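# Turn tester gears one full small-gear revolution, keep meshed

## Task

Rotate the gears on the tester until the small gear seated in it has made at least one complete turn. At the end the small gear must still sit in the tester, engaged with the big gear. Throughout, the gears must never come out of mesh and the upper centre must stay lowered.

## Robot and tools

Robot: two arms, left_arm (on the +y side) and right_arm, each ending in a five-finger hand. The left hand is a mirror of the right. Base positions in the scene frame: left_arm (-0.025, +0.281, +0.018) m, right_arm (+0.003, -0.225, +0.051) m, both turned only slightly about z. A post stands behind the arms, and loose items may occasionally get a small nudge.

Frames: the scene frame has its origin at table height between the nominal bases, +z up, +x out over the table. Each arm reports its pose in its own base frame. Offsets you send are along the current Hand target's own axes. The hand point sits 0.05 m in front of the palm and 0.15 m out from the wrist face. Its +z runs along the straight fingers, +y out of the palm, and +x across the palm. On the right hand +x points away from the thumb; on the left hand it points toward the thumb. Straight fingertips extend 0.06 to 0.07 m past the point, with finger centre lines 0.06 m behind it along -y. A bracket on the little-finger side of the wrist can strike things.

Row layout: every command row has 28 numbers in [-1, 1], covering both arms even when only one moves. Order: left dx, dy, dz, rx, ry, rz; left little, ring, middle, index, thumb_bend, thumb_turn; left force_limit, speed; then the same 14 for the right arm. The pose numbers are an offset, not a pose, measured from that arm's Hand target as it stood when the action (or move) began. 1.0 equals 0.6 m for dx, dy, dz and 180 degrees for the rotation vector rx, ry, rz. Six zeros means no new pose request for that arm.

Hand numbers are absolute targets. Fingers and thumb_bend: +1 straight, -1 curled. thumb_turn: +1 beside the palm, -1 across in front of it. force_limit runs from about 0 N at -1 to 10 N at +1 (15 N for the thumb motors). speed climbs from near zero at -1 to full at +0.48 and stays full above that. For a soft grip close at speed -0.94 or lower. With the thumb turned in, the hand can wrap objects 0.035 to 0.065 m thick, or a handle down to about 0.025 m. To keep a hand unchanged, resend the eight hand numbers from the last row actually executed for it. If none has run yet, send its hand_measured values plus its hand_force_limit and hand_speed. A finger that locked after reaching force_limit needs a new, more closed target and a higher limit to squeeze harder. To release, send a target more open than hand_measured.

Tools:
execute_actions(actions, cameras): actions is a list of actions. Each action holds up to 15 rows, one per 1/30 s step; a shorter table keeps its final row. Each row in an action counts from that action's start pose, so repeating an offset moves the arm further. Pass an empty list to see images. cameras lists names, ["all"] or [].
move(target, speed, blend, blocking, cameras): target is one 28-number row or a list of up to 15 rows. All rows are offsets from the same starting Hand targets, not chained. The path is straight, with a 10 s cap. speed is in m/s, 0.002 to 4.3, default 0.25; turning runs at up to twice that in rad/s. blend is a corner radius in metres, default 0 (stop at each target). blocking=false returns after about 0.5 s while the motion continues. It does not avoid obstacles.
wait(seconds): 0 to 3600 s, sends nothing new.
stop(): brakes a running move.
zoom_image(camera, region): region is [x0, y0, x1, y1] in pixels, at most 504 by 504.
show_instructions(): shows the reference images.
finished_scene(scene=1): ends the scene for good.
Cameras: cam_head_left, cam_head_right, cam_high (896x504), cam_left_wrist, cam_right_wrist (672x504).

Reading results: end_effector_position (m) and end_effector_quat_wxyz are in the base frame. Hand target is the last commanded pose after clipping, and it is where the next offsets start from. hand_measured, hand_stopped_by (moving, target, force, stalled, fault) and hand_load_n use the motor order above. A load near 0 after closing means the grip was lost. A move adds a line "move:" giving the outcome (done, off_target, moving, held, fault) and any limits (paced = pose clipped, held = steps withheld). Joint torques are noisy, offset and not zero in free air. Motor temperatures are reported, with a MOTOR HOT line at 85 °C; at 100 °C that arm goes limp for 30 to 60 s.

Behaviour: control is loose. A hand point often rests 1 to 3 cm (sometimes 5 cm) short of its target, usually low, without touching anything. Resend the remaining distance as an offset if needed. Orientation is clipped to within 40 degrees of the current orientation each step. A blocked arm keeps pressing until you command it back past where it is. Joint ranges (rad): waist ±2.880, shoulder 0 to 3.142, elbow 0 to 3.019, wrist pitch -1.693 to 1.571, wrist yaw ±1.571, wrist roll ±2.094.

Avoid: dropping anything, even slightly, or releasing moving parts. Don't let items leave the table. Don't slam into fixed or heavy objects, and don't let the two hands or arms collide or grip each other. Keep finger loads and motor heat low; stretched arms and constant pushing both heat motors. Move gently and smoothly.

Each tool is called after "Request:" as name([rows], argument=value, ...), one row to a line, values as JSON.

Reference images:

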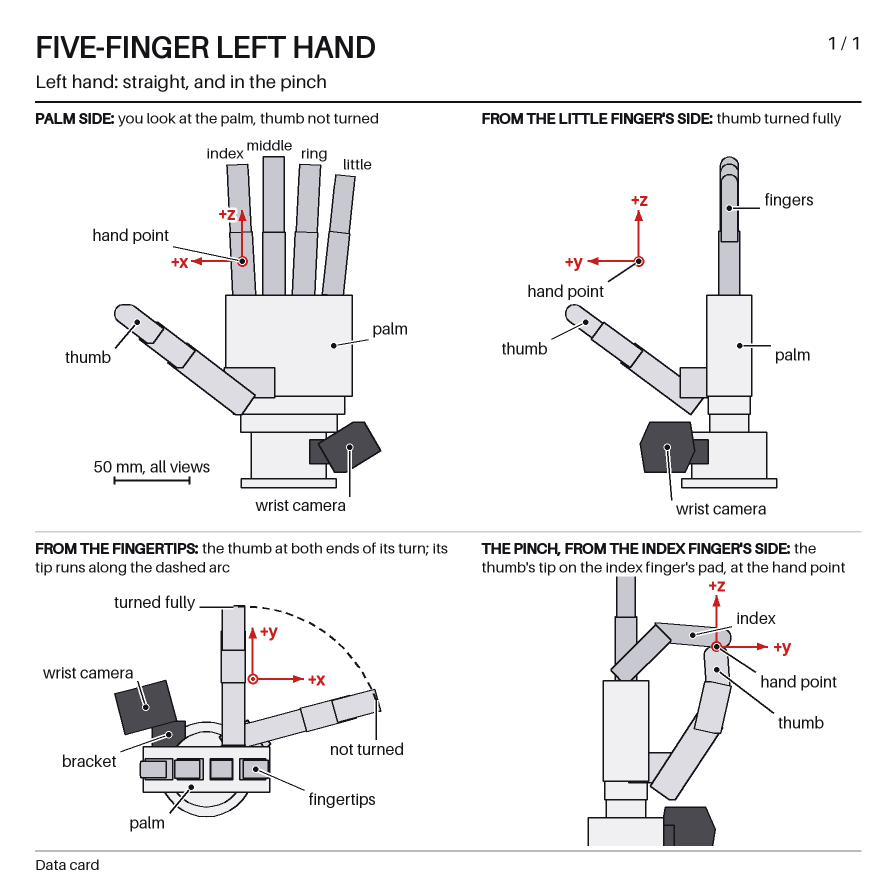

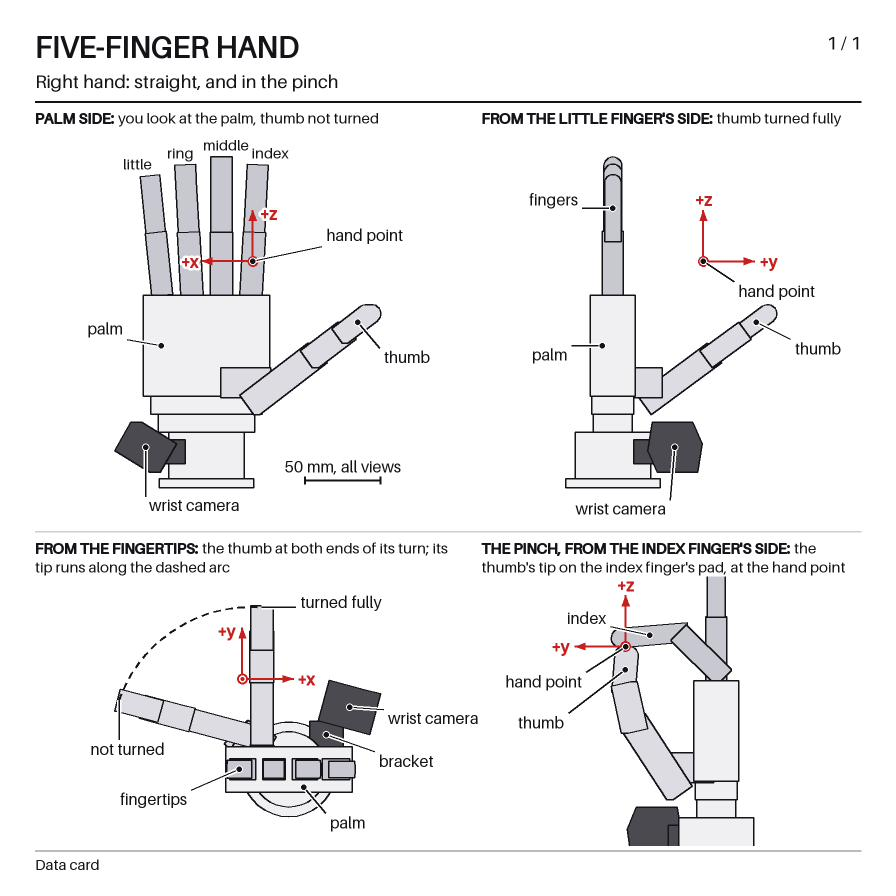

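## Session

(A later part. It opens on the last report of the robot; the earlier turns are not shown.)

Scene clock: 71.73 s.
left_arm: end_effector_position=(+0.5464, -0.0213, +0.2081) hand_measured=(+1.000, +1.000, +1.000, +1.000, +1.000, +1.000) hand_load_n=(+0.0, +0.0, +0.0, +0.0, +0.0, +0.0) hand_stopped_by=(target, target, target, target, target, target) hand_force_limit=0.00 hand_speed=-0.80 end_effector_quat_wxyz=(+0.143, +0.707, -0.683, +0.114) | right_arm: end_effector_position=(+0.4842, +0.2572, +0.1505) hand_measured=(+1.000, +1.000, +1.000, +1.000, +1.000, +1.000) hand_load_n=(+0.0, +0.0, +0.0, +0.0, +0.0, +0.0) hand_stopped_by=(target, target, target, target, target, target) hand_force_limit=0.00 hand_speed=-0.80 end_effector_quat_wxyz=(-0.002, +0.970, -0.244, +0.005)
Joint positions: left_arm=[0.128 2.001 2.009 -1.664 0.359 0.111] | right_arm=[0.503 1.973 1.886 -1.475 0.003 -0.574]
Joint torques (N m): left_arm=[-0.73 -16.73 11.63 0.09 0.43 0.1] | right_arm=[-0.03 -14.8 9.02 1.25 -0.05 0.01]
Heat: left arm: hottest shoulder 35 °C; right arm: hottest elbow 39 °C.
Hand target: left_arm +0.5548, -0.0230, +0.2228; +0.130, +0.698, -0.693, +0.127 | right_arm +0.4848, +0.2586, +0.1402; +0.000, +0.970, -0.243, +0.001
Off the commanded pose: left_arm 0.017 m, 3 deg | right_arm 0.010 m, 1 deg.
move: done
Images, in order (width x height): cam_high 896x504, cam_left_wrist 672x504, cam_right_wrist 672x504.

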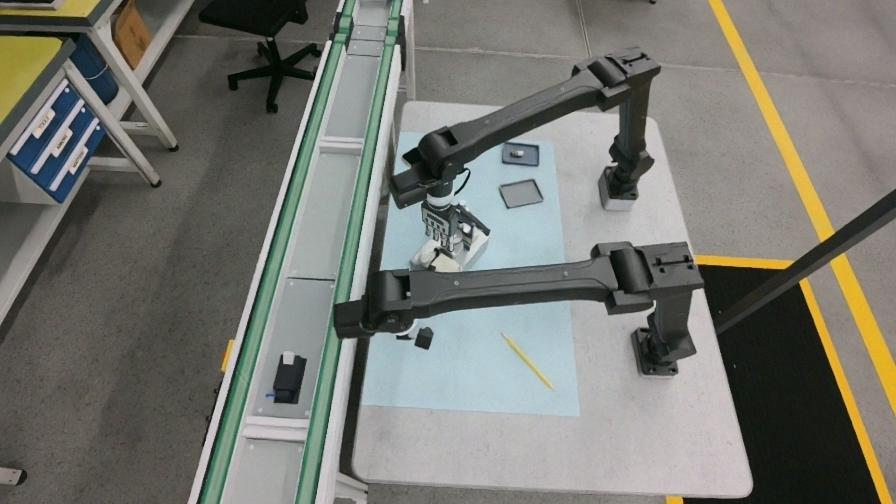

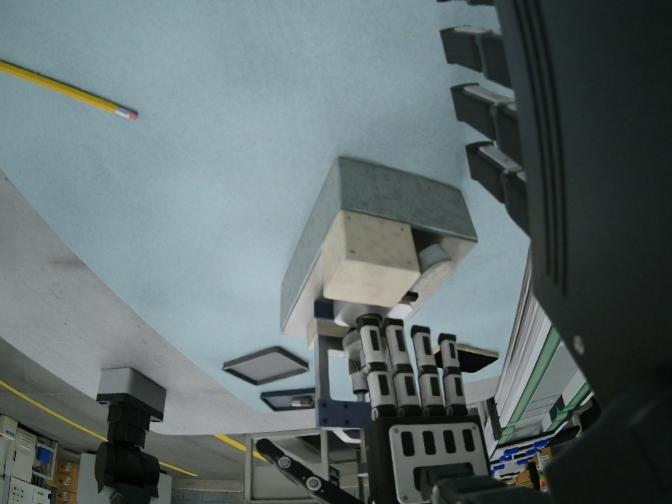

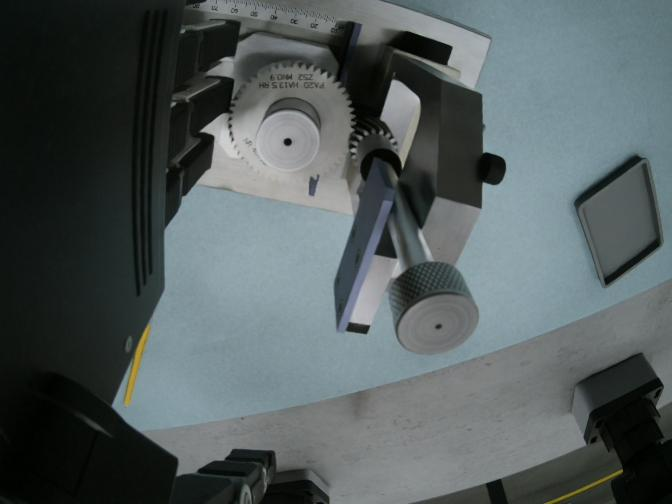

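Request:
move([
  [0,0,0,0,0,0,1,1,1,1,1,1,0,-0.8,0.04,0,0,0,0,0,1,1,1,1,1,1,0,-0.8],
  [0,0,0,0,0,0,1,1,1,1,1,1,0,-0.8,0.04,0.022,0,0,0,0,1,1,1,1,1,1,0,-0.8],
  [0,0,0,0,0,0,1,1,1,1,1,1,0,-0.8,0.0,0.022,0,0,0,0,1,1,1,1,1,1,0,-0.8],
], speed=0.05, cameras=["cam_left_wrist","cam_high","cam_right_wrist"])

Request:
zoom_image(camera="cam_left_wrist", region=[250, 200, 500, 450])

Request:
zoom_image(camera="cam_right_wrist", region=[160, 0, 460, 260])

Scene clock: 76.93 s.
left_arm: end_effector_position=(+0.5464, -0.0213, +0.2081) hand_measured=(+1.000, +1.000, +1.000, +1.000, +1.000, +1.000) hand_load_n=(+0.0, +0.0, +0.0, +0.0, +0.0, +0.0) hand_stopped_by=(target, target, target, target, target, target) hand_force_limit=0.00 hand_speed=-0.80 end_effector_quat_wxyz=(+0.143, +0.707, -0.683, +0.114) | right_arm: end_effector_position=(+0.4855, +0.2484, +0.1339) hand_measured=(+1.000, +1.000, +1.000, +1.000, +1.000, +1.000) hand_load_n=(+0.0, +0.0, +0.0, +0.0, +0.0, +0.0) hand_stopped_by=(target, target, target, target, target, target) hand_force_limit=0.00 hand_speed=-0.80 end_effector_quat_wxyz=(-0.001, +0.971, -0.240, +0.000)
Joint positions: left_arm=[0.128 2.001 2.009 -1.664 0.359 0.111] | right_arm=[0.489 1.976 1.846 -1.44 -0.002 -0.597]
Joint torques (N m): left_arm=[-0.38 -17.03 11.77 0.06 0.41 0.11] | right_arm=[0.09 -17.44 8.14 0.42 0.13 0.14]
Heat: left arm: hottest elbow 36 °C; right arm: hottest elbow 39 °C.
Hand target: left_arm +0.5548, -0.0230, +0.2228; +0.130, +0.698, -0.693, +0.127 | right_arm +0.4786, +0.2468, +0.1401; +0.000, +0.970, -0.243, +0.000
Off the commanded pose: left_arm 0.017 m, 3 deg | right_arm 0.010 m, 0 deg.
move: done
Images, in order (width x height): cam_high 896x504, cam_left_wrist 672x504, cam_right_wrist 672x504.

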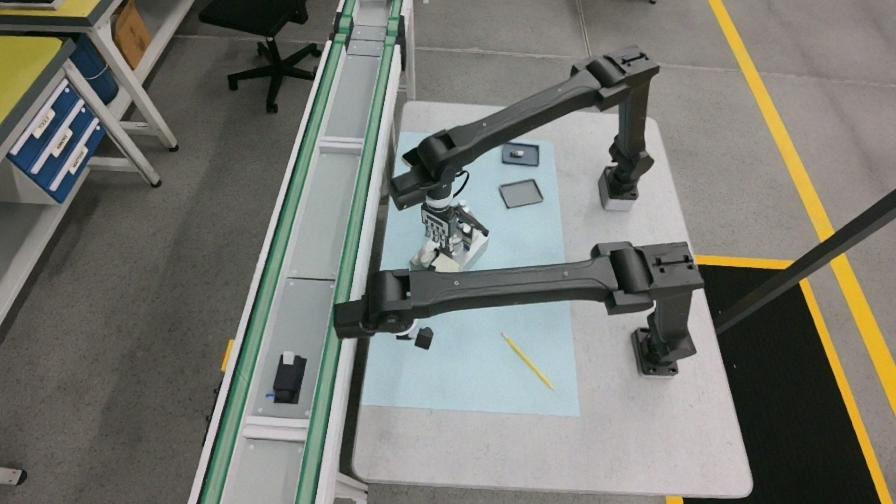

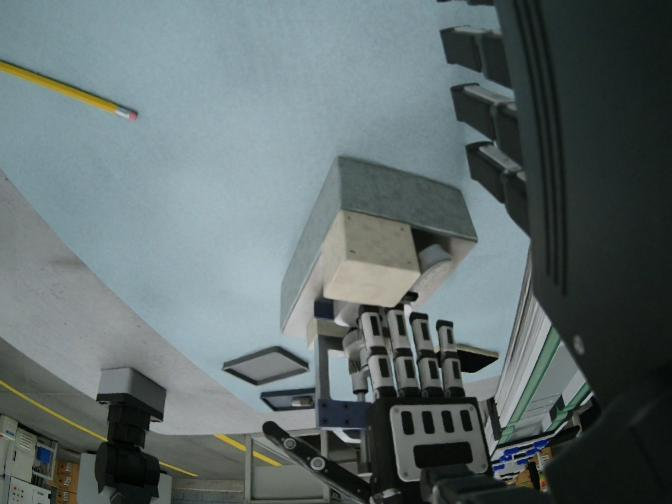

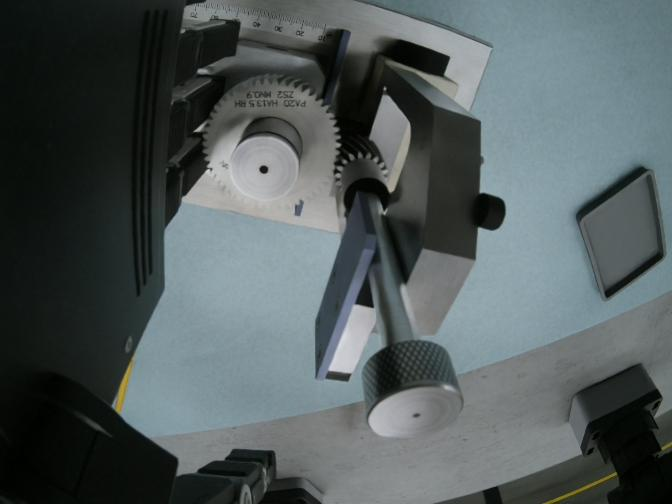

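Scaled by 2.016 from the camera's image (finer frame: 960x720).

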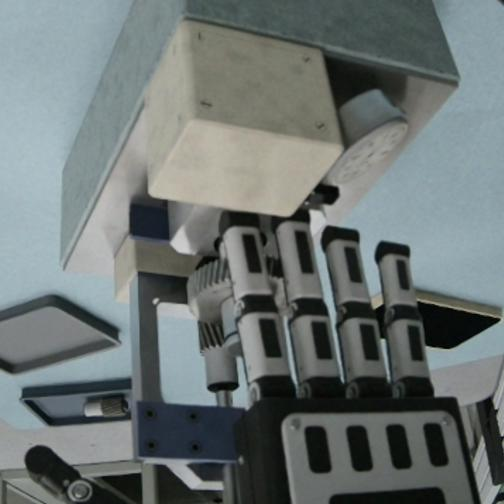

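Scaled by 1.680 from the camera's image (finer frame: 960x720).

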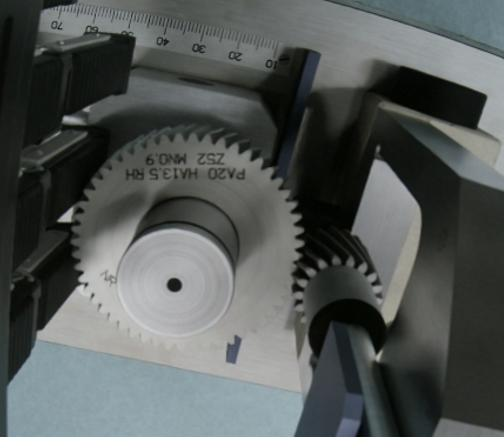

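Request:
move([
  [0,0,0,0,0,0,1,1,1,1,1,1,0,-0.8,0,0.005,-0.02,0,0,0,1,1,1,1,1,1,0,-0.8],
  [0,0,0,0,0,0,1,1,1,1,1,1,0,-0.8,-0.075,0.01,-0.02,0,0,0,1,1,1,1,1,1,0,-0.8],
], speed=0.06, blend=[0.004,0], cameras=["cam_left_wrist","cam_right_wrist"])

Request:
zoom_image(camera="cam_left_wrist", region=[250, 200, 500, 450])

Request:
zoom_image(camera="cam_right_wrist", region=[160, 0, 460, 260])

Scene clock: 79.67 s.
left_arm: end_effector_position=(+0.5464, -0.0213, +0.2081) hand_measured=(+1.000, +1.000, +1.000, +1.000, +1.000, +1.000) hand_load_n=(+0.0, +0.0, +0.0, +0.0, +0.0, +0.0) hand_stopped_by=(target, target, target, target, target, target) hand_force_limit=0.00 hand_speed=-0.80 end_effector_quat_wxyz=(+0.143, +0.707, -0.683, +0.114) | right_arm: end_effector_position=(+0.4475, +0.2699, +0.1465) hand_measured=(+1.000, +1.000, +1.000, +1.000, +1.000, +1.000) hand_load_n=(+0.0, +0.5, +0.0, +0.0, +0.0, +0.0) hand_stopped_by=(target, target, target, target, target, target) hand_force_limit=0.00 hand_speed=-0.80 end_effector_quat_wxyz=(-0.007, +0.973, -0.231, +0.006)
Joint positions: left_arm=[0.128 2.001 2.009 -1.664 0.359 0.111] | right_arm=[0.553 1.894 1.758 -1.416 -0.002 -0.551]
Joint torques (N m): left_arm=[-0.67 -16.97 11.7 0.16 0.43 0.14] | right_arm=[-0.44 -16.62 7.64 -0.05 0.14 0.27]
Heat: left arm: hottest elbow 36 °C; right arm: hottest elbow 39 °C.
Hand target: left_arm +0.5548, -0.0230, +0.2228; +0.130, +0.698, -0.693, +0.127 | right_arm +0.4360, +0.2629, +0.1519; +0.000, +0.970, -0.243, +0.001
Off the commanded pose: left_arm 0.017 m, 3 deg | right_arm 0.015 m, 2 deg.
move: off_target (right_arm)

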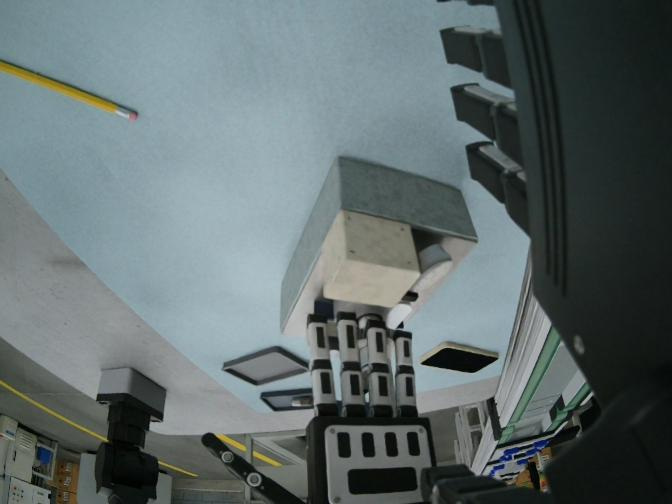

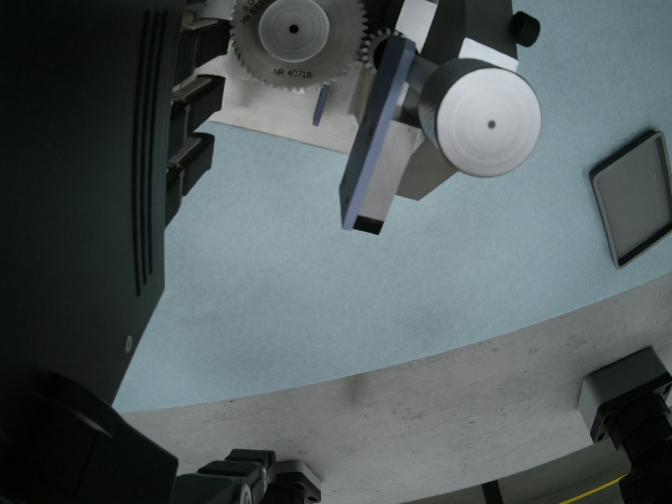

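Scaled by 2.016 from the camera's image (finer frame: 960x720).

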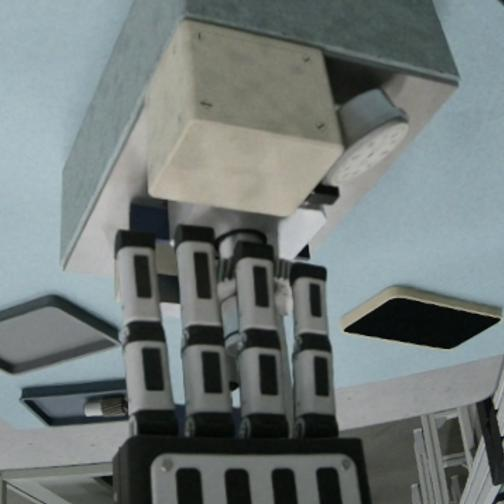

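Scaled by 1.680 from the camera's image (finer frame: 960x720).

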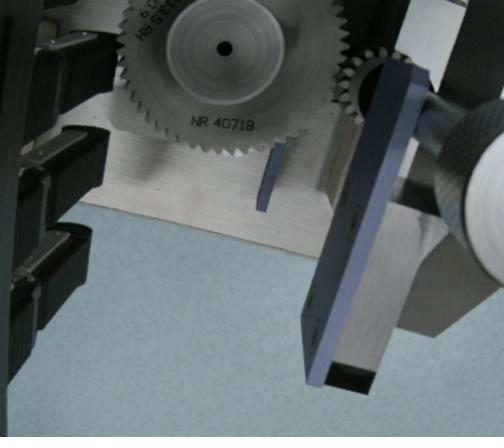

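Request:
move([
  [0,0,0,0,0,0,1,1,1,1,1,1,0,-0.8,0,-0.037,0,0,0,0,1,1,1,1,1,1,0,-0.8],
  [0,0,0,0,0,0,1,1,1,1,1,1,0,-0.8,0.125,-0.037,0,0,0,0,1,1,1,1,1,1,0,-0.8],
  [0,0,0,0,0,0,1,1,1,1,1,1,0,-0.8,0.125,-0.003,0,0,0,0,1,1,1,1,1,1,0,-0.8],
  [0,0,0,0,0,0,1,1,1,1,1,1,0,-0.8,-0.01,0.004,0,0,0,0,1,1,1,1,1,1,0,-0.8],
], speed=[0.08,0.12,0.05,0.07], blend=[0.004,0.004,0.002,0], cameras=["cam_left_wrist","cam_right_wrist"])

Request:
zoom_image(camera="cam_right_wrist", region=[160, 0, 460, 260])

Scene clock: 84.07 s.
left_arm: end_effector_position=(+0.5464, -0.0213, +0.2081) hand_measured=(+1.000, +1.000, +1.000, +1.000, +1.000, +1.000) hand_load_n=(+0.0, +0.0, +0.0, +0.0, -0.5, +0.0) hand_stopped_by=(target, target, target, target, target, target) hand_force_limit=0.00 hand_speed=-0.80 end_effector_quat_wxyz=(+0.143, +0.707, -0.683, +0.114) | right_arm: end_effector_position=(+0.4396, +0.2718, +0.1477) hand_measured=(+1.000, +1.000, +1.000, +1.000, +1.000, +1.000) hand_load_n=(+0.0, +0.5, +0.0, +0.0, -0.5, +0.0) hand_stopped_by=(target, target, target, target, target, target) hand_force_limit=0.00 hand_speed=-0.80 end_effector_quat_wxyz=(-0.008, +0.973, -0.231, +0.006)
Joint positions: left_arm=[0.128 2.001 2.009 -1.664 0.359 0.111] | right_arm=[0.563 1.877 1.735 -1.409 -0.003 -0.543]
Joint torques (N m): left_arm=[-0.56 -16.56 11.7 0.12 0.4 0.11] | right_arm=[-0.56 -16.32 7.69 -0.18 0.2 0.26]
Heat: left arm: hottest elbow 36 °C; right arm: hottest elbow 39 °C.
Hand target: left_arm +0.5548, -0.0230, +0.2228; +0.130, +0.698, -0.693, +0.127 | right_arm +0.4296, +0.2636, +0.1520; +0.000, +0.970, -0.243, +0.000
Off the commanded pose: left_arm 0.017 m, 3 deg | right_arm 0.014 m, 2 deg.
move: off_target (right_arm)

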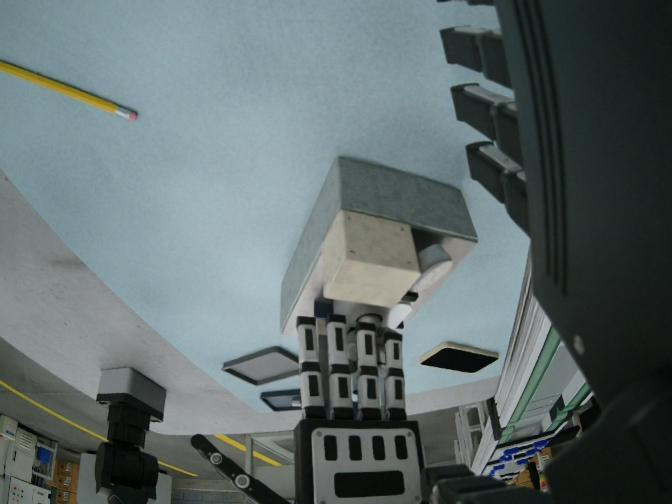

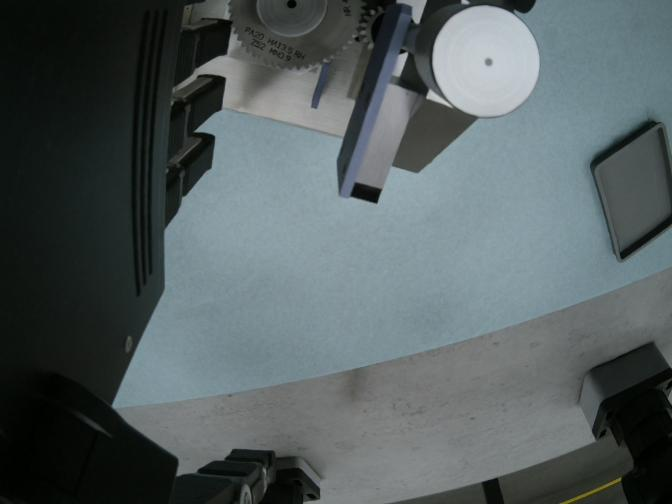

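Scaled by 1.680 from the camera's image (finer frame: 960x720).

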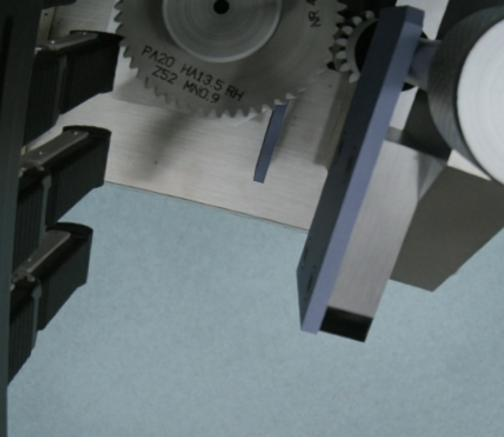

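Request:
move([
  [0,0,0,0,0,0,1,1,1,1,1,1,0,-0.8,0,-0.041,0,0,0,0,1,1,1,1,1,1,0,-0.8],
  [0,0,0,0,0,0,1,1,1,1,1,1,0,-0.8,0.135,-0.041,0,0,0,0,1,1,1,1,1,1,0,-0.8],
  [0,0,0,0,0,0,1,1,1,1,1,1,0,-0.8,0.135,-0.007,0,0,0,0,1,1,1,1,1,1,0,-0.8],
  [0,0,0,0,0,0,1,1,1,1,1,1,0,-0.8,0,0.0,0,0,0,0,1,1,1,1,1,1,0,-0.8],
  [0,0,0,0,0,0,1,1,1,1,1,1,0,-0.8,0.03,-0.041,0,0,0,0,1,1,1,1,1,1,0,-0.8],
], speed=[0.08,0.12,0.05,0.07,0.06], blend=[0.004,0.004,0.002,0,0], cameras=["cam_left_wrist","cam_right_wrist"])

Request:
zoom_image(camera="cam_right_wrist", region=[160, 0, 460, 260])

Scene clock: 88.87 s.
left_arm: end_effector_position=(+0.5464, -0.0213, +0.2081) hand_measured=(+1.000, +1.000, +1.000, +1.000, +1.000, +1.000) hand_load_n=(+0.0, +0.0, +0.0, +0.0, +0.0, +0.0) hand_stopped_by=(target, target, target, target, target, target) hand_force_limit=0.00 hand_speed=-0.80 end_effector_quat_wxyz=(+0.143, +0.707, -0.683, +0.114) | right_arm: end_effector_position=(+0.4437, +0.2740, +0.1467) hand_measured=(+1.000, +1.000, +1.000, +1.000, +1.000, +1.000) hand_load_n=(+0.0, +0.0, +0.0, +0.5, +0.0, -0.5) hand_stopped_by=(target, target, target, target, target, target) hand_force_limit=0.00 hand_speed=-0.80 end_effector_quat_wxyz=(+0.003, +0.973, -0.231, -0.005)
Joint positions: left_arm=[0.128 2.001 2.009 -1.664 0.359 0.111] | right_arm=[0.562 1.914 1.783 -1.451 -0.002 -0.542]
Joint torques (N m): left_arm=[-0.67 -16.73 11.73 -0.02 0.4 0.16] | right_arm=[-1.03 -13.45 14.09 -0.05 0.16 0.2]
Heat: left arm: hottest elbow 36 °C; right arm: hottest elbow 40 °C.
Hand target: left_arm +0.5548, -0.0230, +0.2228; +0.130, +0.698, -0.693, +0.127 | right_arm +0.4571, +0.2768, +0.1522; +0.000, +0.970, -0.243, +0.001
Off the commanded pose: left_arm 0.017 m, 3 deg | right_arm 0.015 m, 2 deg.
move: off_target (right_arm)

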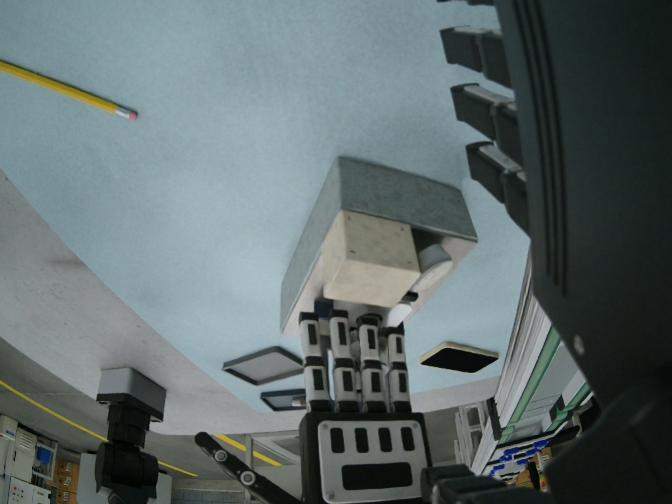

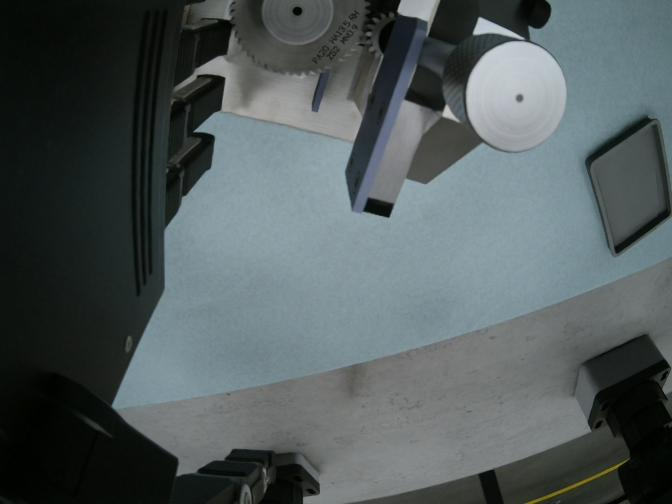

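Scaled by 1.680 from the camera's image (finer frame: 960x720).

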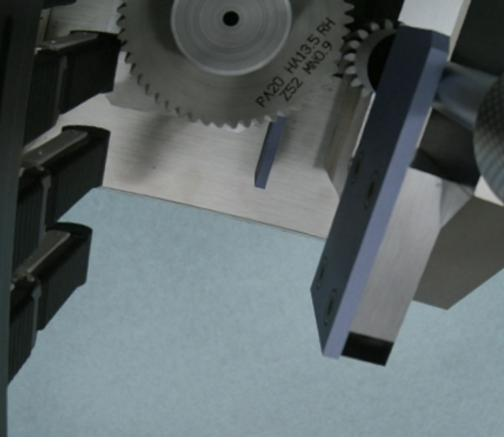

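Request:
move([
  [0,0,0,0,0,0,1,1,1,1,1,1,0,-0.8,0,-0.015,0,0,0,0,1,1,1,1,1,1,0,-0.8],
  [0,0,0,0,0,0,1,1,1,1,1,1,0,-0.8,0,-0.02,-0.1,0,0,0,1,1,1,1,1,1,0,-0.8],
  [0,0,0,0,0,0,1,1,1,1,1,1,0,-0.8,0.0,-0.06,-0.3,0,0,0,1,1,1,1,1,1,0,-0.8],
], speed=[0.06,0.1,0.15], blend=[0.004,0.02,0], cameras=["all"])

Request:
zoom_image(camera="cam_right_wrist", region=[200, 0, 600, 300])

Request:
zoom_image(camera="cam_left_wrist", region=[250, 200, 500, 450])

Scene clock: 92.33 s.
left_arm: end_effector_position=(+0.5464, -0.0213, +0.2081) hand_measured=(+1.000, +1.000, +1.000, +1.000, +1.000, +1.000) hand_load_n=(+0.0, +0.0, +0.0, +0.0, +0.0, +0.0) hand_stopped_by=(target, target, target, target, target, target) hand_force_limit=0.00 hand_speed=-0.80 end_effector_quat_wxyz=(+0.143, +0.707, -0.683, +0.114) | right_arm: end_effector_position=(+0.4731, +0.3026, +0.3126) hand_measured=(+1.000, +1.000, +1.000, +1.000, +1.000, +1.000) hand_load_n=(+0.0, +0.0, +0.0, +0.0, -0.5, +0.0) hand_stopped_by=(target, target, target, target, target, target) hand_force_limit=0.00 hand_speed=-0.80 end_effector_quat_wxyz=(-0.078, +0.965, -0.237, +0.074)
Joint positions: left_arm=[0.128 2.001 2.009 -1.664 0.359 0.111] | right_arm=[0.576 1.899 2.225 -1.681 0.002 -0.514]
Joint torques (N m): left_arm=[-0.44 -16.67 11.7 0.16 0.4 0.11] | right_arm=[0.5 -15.33 13.81 0.61 0.11 0.19]
Motor temperatures (°C): left_arm=[29 35 36 29 30 31] | right_arm=[33 35 41 31 28 32]
Heat: left arm: hottest elbow 36 °C; right arm: hottest elbow 41 °C.
Hand target: left_arm +0.5548, -0.0230, +0.2228; +0.130, +0.698, -0.693, +0.127 | right_arm +0.4740, +0.3086, +0.3321; +0.000, +0.970, -0.243, +0.001
Off the commanded pose: left_arm 0.017 m, 3 deg | right_arm 0.021 m, 12 deg.
joint sent to its limit (right arm) — joint 4 (wrist pitch), lower limit. The joint targets are off in orientation, not in position.
move: off_target (right_arm)

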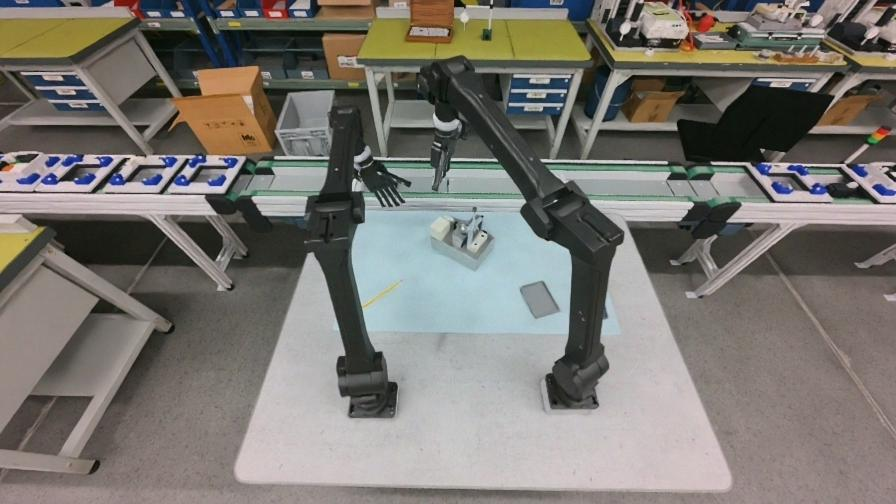

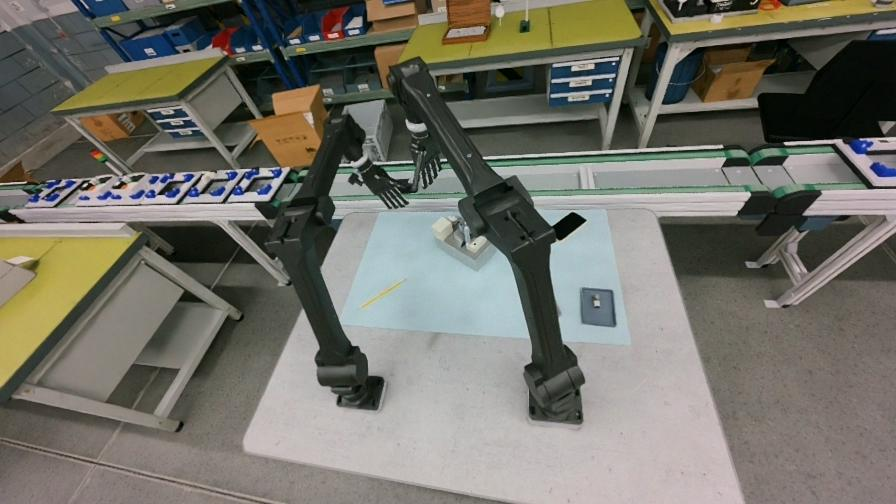

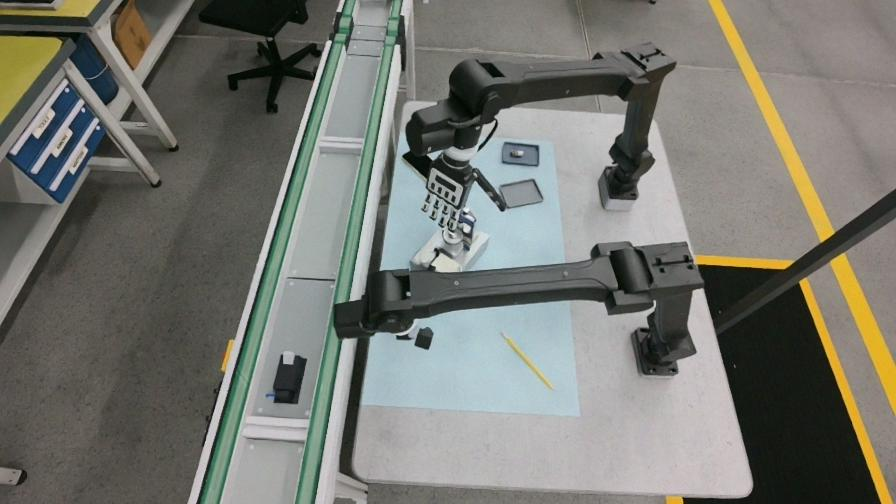

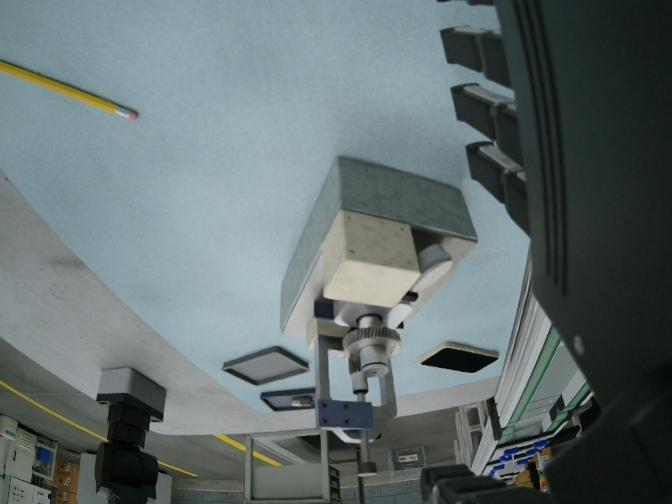

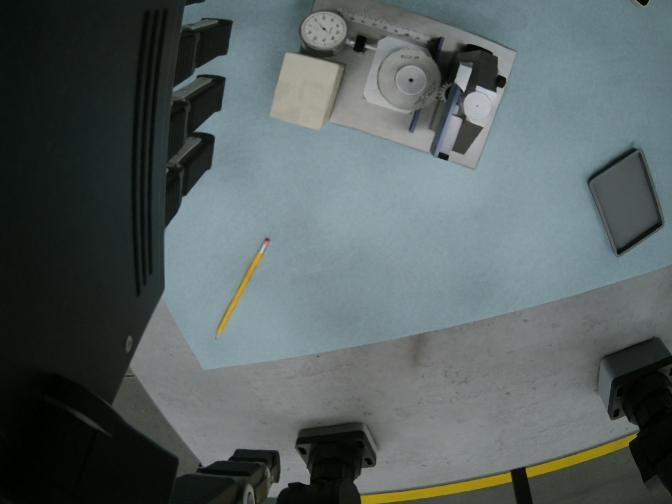

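Scaled by 1.260 from the camera's image (finer frame: 960x720).

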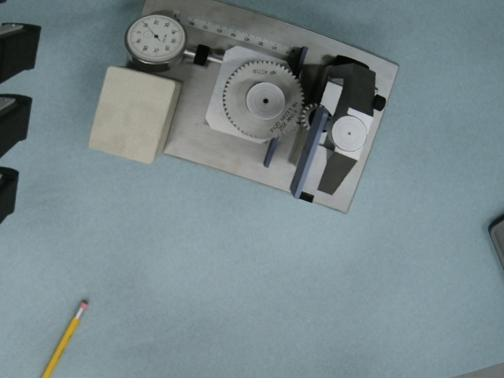

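Scaled by 2.016 from the camera's image (finer frame: 960x720).

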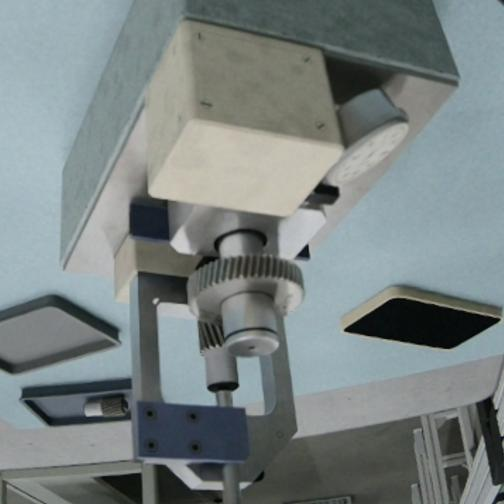

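Request:
zoom_image(camera="cam_right_wrist", region=[340, 20, 520, 170])

Scaled by 2.800 from the camera's image (finer frame: 960x720).

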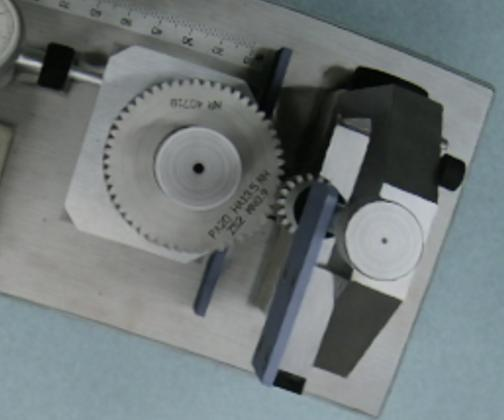

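Request:
finished_scene()

The scene is finished: the task was done.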